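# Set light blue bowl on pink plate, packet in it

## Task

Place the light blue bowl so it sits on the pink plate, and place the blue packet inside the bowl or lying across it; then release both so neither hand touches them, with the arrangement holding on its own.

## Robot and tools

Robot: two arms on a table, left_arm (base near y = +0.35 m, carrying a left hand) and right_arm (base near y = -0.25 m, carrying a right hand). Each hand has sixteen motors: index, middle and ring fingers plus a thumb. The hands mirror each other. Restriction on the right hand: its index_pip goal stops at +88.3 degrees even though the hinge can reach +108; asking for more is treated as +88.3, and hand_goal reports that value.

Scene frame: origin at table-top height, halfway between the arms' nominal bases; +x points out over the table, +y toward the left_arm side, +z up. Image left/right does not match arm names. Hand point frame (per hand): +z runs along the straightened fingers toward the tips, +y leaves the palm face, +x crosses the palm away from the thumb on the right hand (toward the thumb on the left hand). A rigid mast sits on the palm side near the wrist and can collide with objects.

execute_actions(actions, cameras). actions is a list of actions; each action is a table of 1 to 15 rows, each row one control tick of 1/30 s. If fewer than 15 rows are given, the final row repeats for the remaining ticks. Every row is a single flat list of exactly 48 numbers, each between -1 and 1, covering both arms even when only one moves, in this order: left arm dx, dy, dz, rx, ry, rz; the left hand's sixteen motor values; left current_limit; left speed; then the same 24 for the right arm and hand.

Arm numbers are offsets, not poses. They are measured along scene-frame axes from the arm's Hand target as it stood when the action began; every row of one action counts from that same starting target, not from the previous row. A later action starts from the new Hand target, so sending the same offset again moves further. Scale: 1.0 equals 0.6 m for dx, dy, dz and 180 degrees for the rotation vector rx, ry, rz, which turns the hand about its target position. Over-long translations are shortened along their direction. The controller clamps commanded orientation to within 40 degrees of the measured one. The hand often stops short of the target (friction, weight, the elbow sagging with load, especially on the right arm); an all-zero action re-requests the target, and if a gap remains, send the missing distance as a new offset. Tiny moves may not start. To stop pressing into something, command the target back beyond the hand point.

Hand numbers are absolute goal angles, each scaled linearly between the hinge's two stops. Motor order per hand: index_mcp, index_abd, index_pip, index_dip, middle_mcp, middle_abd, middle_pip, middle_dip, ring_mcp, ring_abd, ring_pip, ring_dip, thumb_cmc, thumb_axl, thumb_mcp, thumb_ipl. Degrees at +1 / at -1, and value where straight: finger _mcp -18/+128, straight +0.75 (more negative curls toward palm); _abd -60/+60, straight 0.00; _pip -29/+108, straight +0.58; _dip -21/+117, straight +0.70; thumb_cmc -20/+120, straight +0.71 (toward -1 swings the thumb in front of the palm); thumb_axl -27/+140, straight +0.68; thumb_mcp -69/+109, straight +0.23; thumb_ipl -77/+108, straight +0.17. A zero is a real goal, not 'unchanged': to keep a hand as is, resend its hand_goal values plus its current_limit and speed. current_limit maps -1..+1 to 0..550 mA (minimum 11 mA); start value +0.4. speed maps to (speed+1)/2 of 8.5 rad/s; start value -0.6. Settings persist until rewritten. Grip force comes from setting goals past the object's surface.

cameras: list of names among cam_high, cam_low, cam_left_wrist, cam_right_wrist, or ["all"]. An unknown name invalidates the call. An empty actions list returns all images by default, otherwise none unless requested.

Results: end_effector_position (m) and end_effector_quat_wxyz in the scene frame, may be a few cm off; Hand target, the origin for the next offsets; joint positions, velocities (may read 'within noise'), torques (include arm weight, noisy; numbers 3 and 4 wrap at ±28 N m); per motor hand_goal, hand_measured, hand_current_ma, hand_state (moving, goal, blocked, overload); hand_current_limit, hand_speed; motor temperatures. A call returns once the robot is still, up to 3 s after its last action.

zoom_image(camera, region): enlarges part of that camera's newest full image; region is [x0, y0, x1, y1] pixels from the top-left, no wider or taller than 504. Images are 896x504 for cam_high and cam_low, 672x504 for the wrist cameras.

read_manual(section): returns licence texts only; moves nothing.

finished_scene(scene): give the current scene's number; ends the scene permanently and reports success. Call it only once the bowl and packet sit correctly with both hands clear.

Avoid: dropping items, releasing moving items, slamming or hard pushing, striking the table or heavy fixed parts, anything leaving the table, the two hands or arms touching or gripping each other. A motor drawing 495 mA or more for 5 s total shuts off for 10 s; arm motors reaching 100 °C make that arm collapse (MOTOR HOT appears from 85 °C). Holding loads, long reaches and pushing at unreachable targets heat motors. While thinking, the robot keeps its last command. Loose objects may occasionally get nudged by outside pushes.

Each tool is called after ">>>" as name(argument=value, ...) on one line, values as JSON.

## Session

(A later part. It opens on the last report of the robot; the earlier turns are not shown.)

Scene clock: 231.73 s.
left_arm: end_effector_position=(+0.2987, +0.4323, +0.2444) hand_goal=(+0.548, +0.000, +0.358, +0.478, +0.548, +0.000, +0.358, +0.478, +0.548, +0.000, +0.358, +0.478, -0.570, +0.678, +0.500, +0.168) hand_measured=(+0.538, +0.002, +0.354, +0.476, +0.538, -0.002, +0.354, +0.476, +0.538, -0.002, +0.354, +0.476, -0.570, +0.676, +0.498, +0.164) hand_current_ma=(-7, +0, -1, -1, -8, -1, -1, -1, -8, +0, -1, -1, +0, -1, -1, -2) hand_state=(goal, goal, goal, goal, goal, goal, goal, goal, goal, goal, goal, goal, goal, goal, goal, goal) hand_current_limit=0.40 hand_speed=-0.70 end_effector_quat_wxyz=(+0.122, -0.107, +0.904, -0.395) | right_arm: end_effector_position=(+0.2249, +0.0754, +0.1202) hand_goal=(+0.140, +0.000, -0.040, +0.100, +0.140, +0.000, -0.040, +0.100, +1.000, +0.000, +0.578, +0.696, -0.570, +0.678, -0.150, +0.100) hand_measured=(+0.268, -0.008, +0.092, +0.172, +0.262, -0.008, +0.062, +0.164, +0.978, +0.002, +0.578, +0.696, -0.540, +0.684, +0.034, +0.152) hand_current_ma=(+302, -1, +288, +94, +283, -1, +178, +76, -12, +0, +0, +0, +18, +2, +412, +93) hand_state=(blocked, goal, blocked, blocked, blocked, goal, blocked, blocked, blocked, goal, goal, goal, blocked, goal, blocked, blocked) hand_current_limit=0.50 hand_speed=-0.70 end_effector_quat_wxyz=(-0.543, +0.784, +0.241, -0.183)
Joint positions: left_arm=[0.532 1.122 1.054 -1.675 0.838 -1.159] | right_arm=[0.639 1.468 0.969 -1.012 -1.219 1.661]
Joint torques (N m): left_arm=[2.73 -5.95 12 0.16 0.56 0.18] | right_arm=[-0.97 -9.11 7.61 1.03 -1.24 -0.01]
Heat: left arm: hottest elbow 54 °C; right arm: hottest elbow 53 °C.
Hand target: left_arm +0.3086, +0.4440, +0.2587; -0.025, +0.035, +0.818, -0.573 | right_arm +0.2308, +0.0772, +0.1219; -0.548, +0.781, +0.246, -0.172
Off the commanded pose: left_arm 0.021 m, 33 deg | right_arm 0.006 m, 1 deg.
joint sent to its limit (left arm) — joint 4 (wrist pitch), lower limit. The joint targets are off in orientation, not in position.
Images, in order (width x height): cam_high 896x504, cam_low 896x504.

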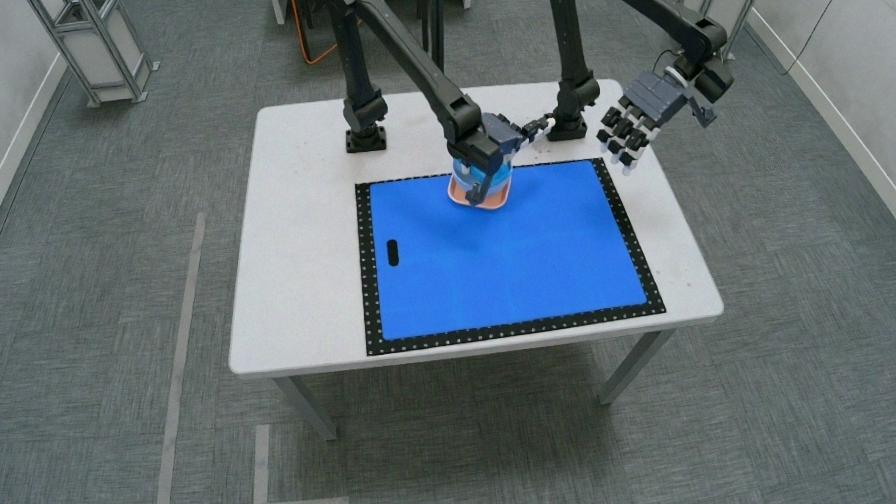

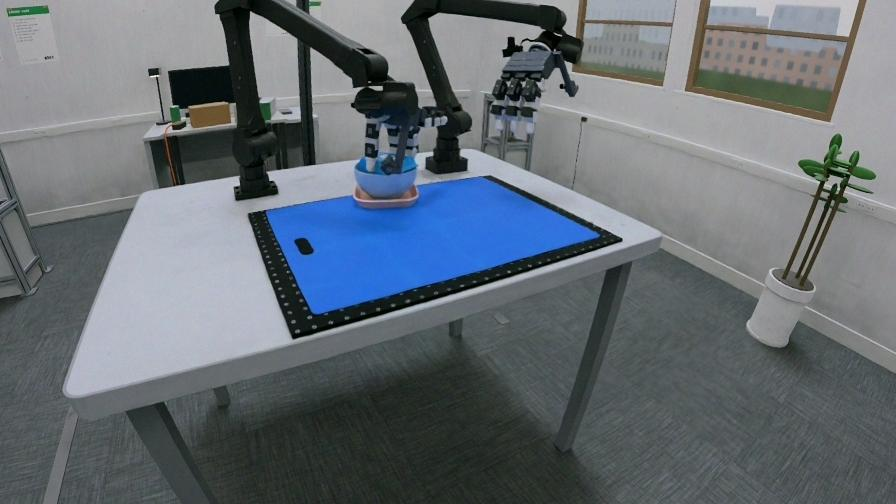

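>>> execute_actions(actions=[[[0,0,0,0,0,0,0.548,0,0.358,0.478,0.548,0,0.358,0.478,0.548,0,0.358,0.478,-0.571,0.678,0.5,0.168,0.4,-0.7,0,0,-0.018,0,0,0,0.16,0,-0.02,0.12,0.16,0,-0.02,0.12,1,0,0.577,0.696,-0.571,0.678,-0.12,0.1,0.4,-0.7]],[[0,0,0,0,0,0,0.548,0,0.358,0.478,0.548,0,0.358,0.478,0.548,0,0.358,0.478,-0.571,0.678,0.5,0.168,0.4,-0.7,0,0,0,0,0,0,0.28,0,0.1,0.2,0.28,0,0.1,0.2,1,0,0.577,0.696,-0.571,0.678,0.05,0.15,0.3,-0.85]],[[0,0,0,0,0,0,0.548,0,0.358,0.478,0.548,0,0.358,0.478,0.548,0,0.358,0.478,-0.571,0.678,0.5,0.168,0.4,-0.7,0,0,0,0,0,0,0.36,0,0.18,0.3,0.36,0,0.18,0.3,1,0,0.577,0.696,-0.571,0.678,0.13,0.168,0.3,-0.85]],[[0,0,0,0,0,0,0.548,0,0.358,0.478,0.548,0,0.358,0.478,0.548,0,0.358,0.478,-0.571,0.678,0.5,0.168,0.4,-0.7,0.01,0.003,0.06,0,0,0,0.36,0,0.2,0.3,0.36,0,0.2,0.3,1,0,0.577,0.696,-0.571,0.678,0.15,0.168,0.3,-0.7]]], cameras=["cam_high","cam_low"])

>>> zoom_image(camera="cam_low", region=[300, 70, 470, 240])

Scene clock: 239.03 s.
left_arm: end_effector_position=(+0.2987, +0.4323, +0.2444) hand_goal=(+0.548, +0.000, +0.358, +0.478, +0.548, +0.000, +0.358, +0.478, +0.548, +0.000, +0.358, +0.478, -0.570, +0.678, +0.500, +0.168) hand_measured=(+0.538, +0.002, +0.354, +0.476, +0.538, -0.002, +0.354, +0.476, +0.538, -0.002, +0.354, +0.476, -0.570, +0.676, +0.498, +0.164) hand_current_ma=(-7, +0, -1, -1, -8, -1, -1, -1, -8, +0, -1, -1, +0, -1, -1, -2) hand_state=(goal, goal, goal, goal, goal, goal, goal, goal, goal, goal, goal, goal, goal, goal, goal, goal) hand_current_limit=0.40 hand_speed=-0.70 end_effector_quat_wxyz=(+0.122, -0.107, +0.904, -0.395) | right_arm: end_effector_position=(+0.2190, +0.0706, +0.1286) hand_goal=(+0.360, +0.000, +0.200, +0.300, +0.360, +0.000, +0.200, +0.300, +1.000, +0.000, +0.578, +0.696, -0.570, +0.678, +0.150, +0.168) hand_measured=(+0.346, -0.004, +0.196, +0.298, +0.336, +0.000, +0.190, +0.294, +0.978, +0.002, +0.578, +0.696, -0.574, +0.678, +0.146, +0.166) hand_current_ma=(-5, +0, -1, +0, -15, +0, -2, -1, -12, +0, +0, +0, +0, +0, -1, +0) hand_state=(goal, goal, goal, goal, blocked, goal, goal, goal, blocked, goal, goal, goal, goal, goal, goal, goal) hand_current_limit=0.30 hand_speed=-0.70 end_effector_quat_wxyz=(-0.538, +0.786, +0.232, -0.196)
Joint positions: left_arm=[0.532 1.122 1.054 -1.675 0.838 -1.159] | right_arm=[0.638 1.457 0.98 -1.07 -1.22 1.657]
Joint torques (N m): left_arm=[2.32 -5.83 12.03 0.05 0.57 0.21] | right_arm=[-1.38 -9.58 11.22 0.01 -1.18 -0.07]
Heat: left arm: hottest elbow 54 °C; right arm: hottest elbow 53 °C.
Hand target: left_arm +0.3086, +0.4440, +0.2587; -0.025, +0.035, +0.818, -0.573 | right_arm +0.2368, +0.0790, +0.1470; -0.548, +0.781, +0.246, -0.172
Off the commanded pose: left_arm 0.021 m, 33 deg | right_arm 0.027 m, 3 deg.
joint sent to its limit (left arm) — joint 4 (wrist pitch), lower limit. The joint targets are off in orientation, not in position.
Images, in order (width x height): cam_high 896x504, cam_low 896x504.

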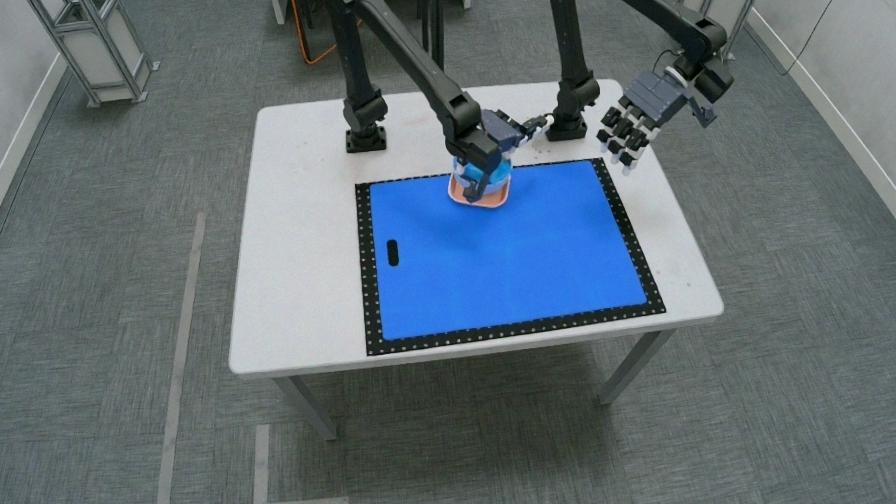

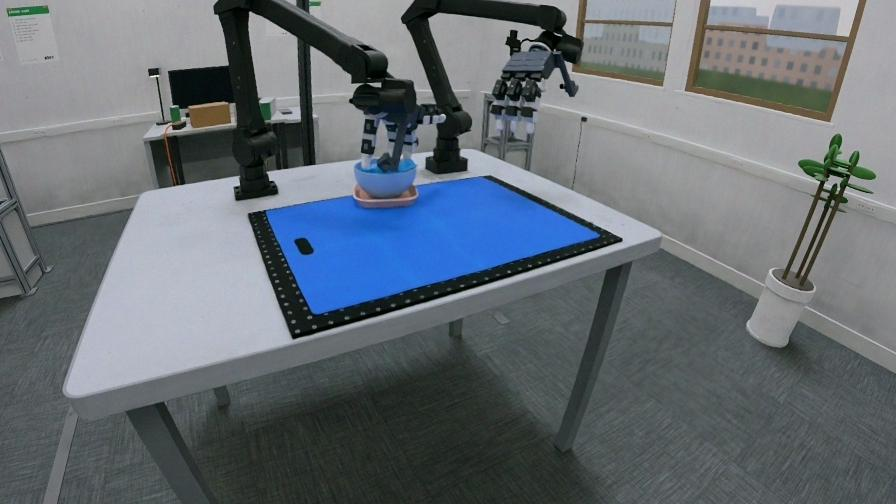

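Scaled by 2.965 from the camera's 896x504 image, which has a finer 1280x720 frame.

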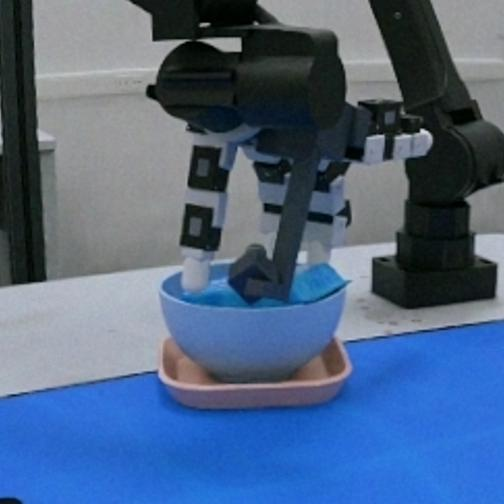

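>>> execute_actions(actions=[[[0,0,0,0,0,0,0.548,0,0.358,0.478,0.548,0,0.358,0.478,0.548,0,0.358,0.478,-0.571,0.678,0.5,0.168,0.4,-0.7,0,0,0.08,0,0,0,0.36,0,0.2,0.3,0.36,0,0.2,0.3,1,0,0.577,0.696,-0.571,0.678,0.15,0.168,0.3,-0.7]],[[0,0,0,0,0,0,0.548,0,0.358,0.478,0.548,0,0.358,0.478,0.548,0,0.358,0.478,-0.571,0.678,0.5,0.168,0.4,-0.7,0,0,0.12,0,0,0,0.36,0,0.2,0.3,0.36,0,0.2,0.3,1,0,0.577,0.696,-0.571,0.678,0.15,0.168,0.3,-0.7]],[[0,0,0,0,0,0,0.548,0,0.358,0.478,0.548,0,0.358,0.478,0.548,0,0.358,0.478,-0.571,0.678,0.5,0.168,0.4,-0.7,0.08,-0.12,0.05,0,0,0,0.36,0,0.2,0.3,0.36,0,0.2,0.3,1,0,0.577,0.696,-0.571,0.678,0.15,0.168,0.3,-0.7]]], cameras=["cam_high","cam_low"])

>>> zoom_image(camera="cam_low", region=[300, 100, 450, 240])

>>> zoom_image(camera="cam_high", region=[420, 120, 540, 230])

Scene clock: 247.07 s.
left_arm: end_effector_position=(+0.2987, +0.4323, +0.2444) hand_goal=(+0.548, +0.000, +0.358, +0.478, +0.548, +0.000, +0.358, +0.478, +0.548, +0.000, +0.358, +0.478, -0.570, +0.678, +0.500, +0.168) hand_measured=(+0.538, +0.002, +0.354, +0.476, +0.538, -0.002, +0.354, +0.476, +0.538, -0.002, +0.354, +0.476, -0.570, +0.676, +0.498, +0.164) hand_current_ma=(-7, +0, -1, -1, -8, -1, -1, -1, -8, +0, -1, -1, +0, -1, -1, -2) hand_state=(goal, goal, goal, goal, goal, goal, goal, goal, goal, goal, goal, goal, goal, goal, goal, goal) hand_current_limit=0.40 hand_speed=-0.70 end_effector_quat_wxyz=(+0.122, -0.107, +0.904, -0.395) | right_arm: end_effector_position=(+0.2742, +0.0018, +0.2824) hand_goal=(+0.360, +0.000, +0.200, +0.300, +0.360, +0.000, +0.200, +0.300, +1.000, +0.000, +0.578, +0.696, -0.570, +0.678, +0.150, +0.168) hand_measured=(+0.348, -0.002, +0.196, +0.298, +0.348, +0.000, +0.198, +0.298, +0.978, +0.002, +0.578, +0.696, -0.572, +0.678, +0.148, +0.166) hand_current_ma=(-3, +0, +0, +0, -4, +0, +0, +0, -12, +0, +0, +0, +0, +0, +0, +0) hand_state=(goal, goal, goal, goal, goal, goal, goal, goal, blocked, goal, goal, goal, goal, goal, goal, goal) hand_current_limit=0.30 hand_speed=-0.70 end_effector_quat_wxyz=(-0.538, +0.807, +0.200, -0.137)
Joint positions: left_arm=[0.532 1.122 1.054 -1.675 0.838 -1.159] | right_arm=[0.414 1.356 1.313 -1.7 -1.172 1.39]
Joint torques (N m): left_arm=[2.49 -5.66 12.01 0.18 0.55 0.15] | right_arm=[-0.32 -7.53 12.05 -0.39 -1.06 -0.07]
Motor temperatures (°C): left_arm=[29 33 55 30 33 30] | right_arm=[27 36 54 30 35 30]
Heat: left arm: hottest elbow 55 °C; right arm: hottest elbow 54 °C.
Hand target: left_arm +0.3086, +0.4440, +0.2587; -0.025, +0.035, +0.818, -0.573 | right_arm +0.2847, +0.0070, +0.2970; -0.548, +0.781, +0.246, -0.172
Off the commanded pose: left_arm 0.021 m, 33 deg | right_arm 0.019 m, 7 deg.
joint sent to its limit (left arm) — joint 4 (wrist pitch), lower limit. The joint targets are off in orientation, not in position.
joint sent to its limit (right arm) — joint 4 (wrist pitch), lower limit. The joint targets are off in orientation, not in position.
Images, in order (width x height): cam_high 896x504, cam_low 896x504.

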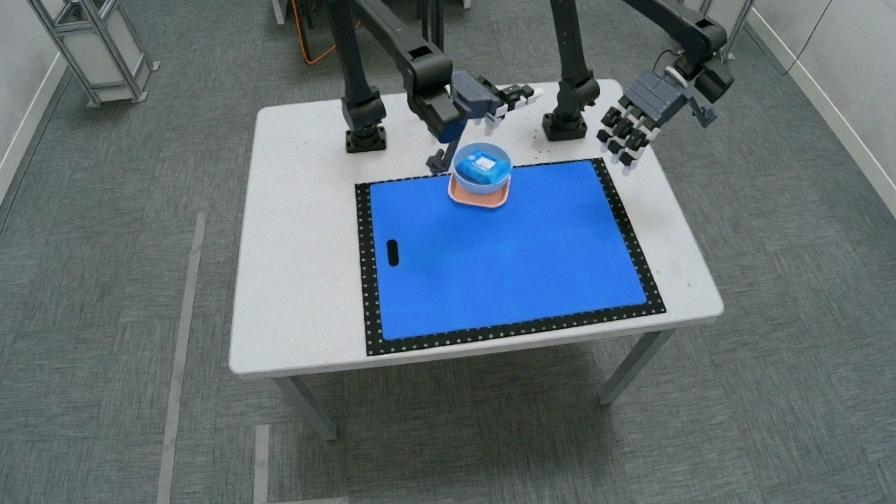

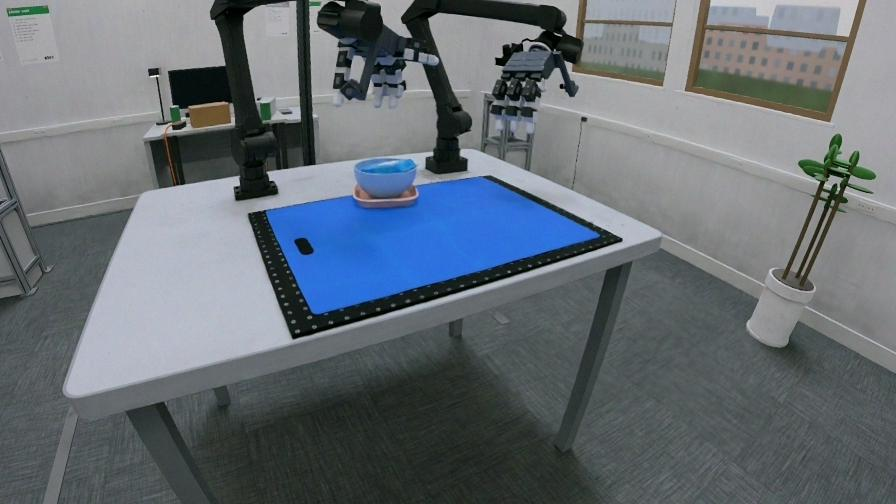

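Scaled by 3.360 from the camera's 896x504 image, which has a finer 1280x720 frame.

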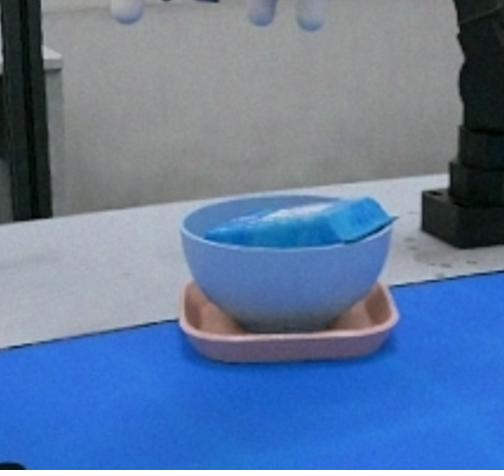

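Scaled by 4.200 from the camera's 896x504 image, which has a finer 1280x720 frame.

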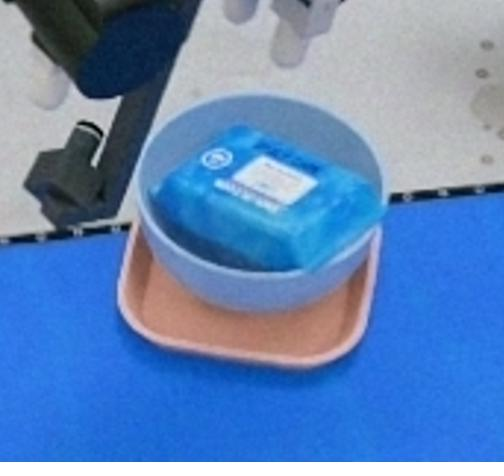

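>>> finished_scene(scene=2)

The scene is finished: the task was done.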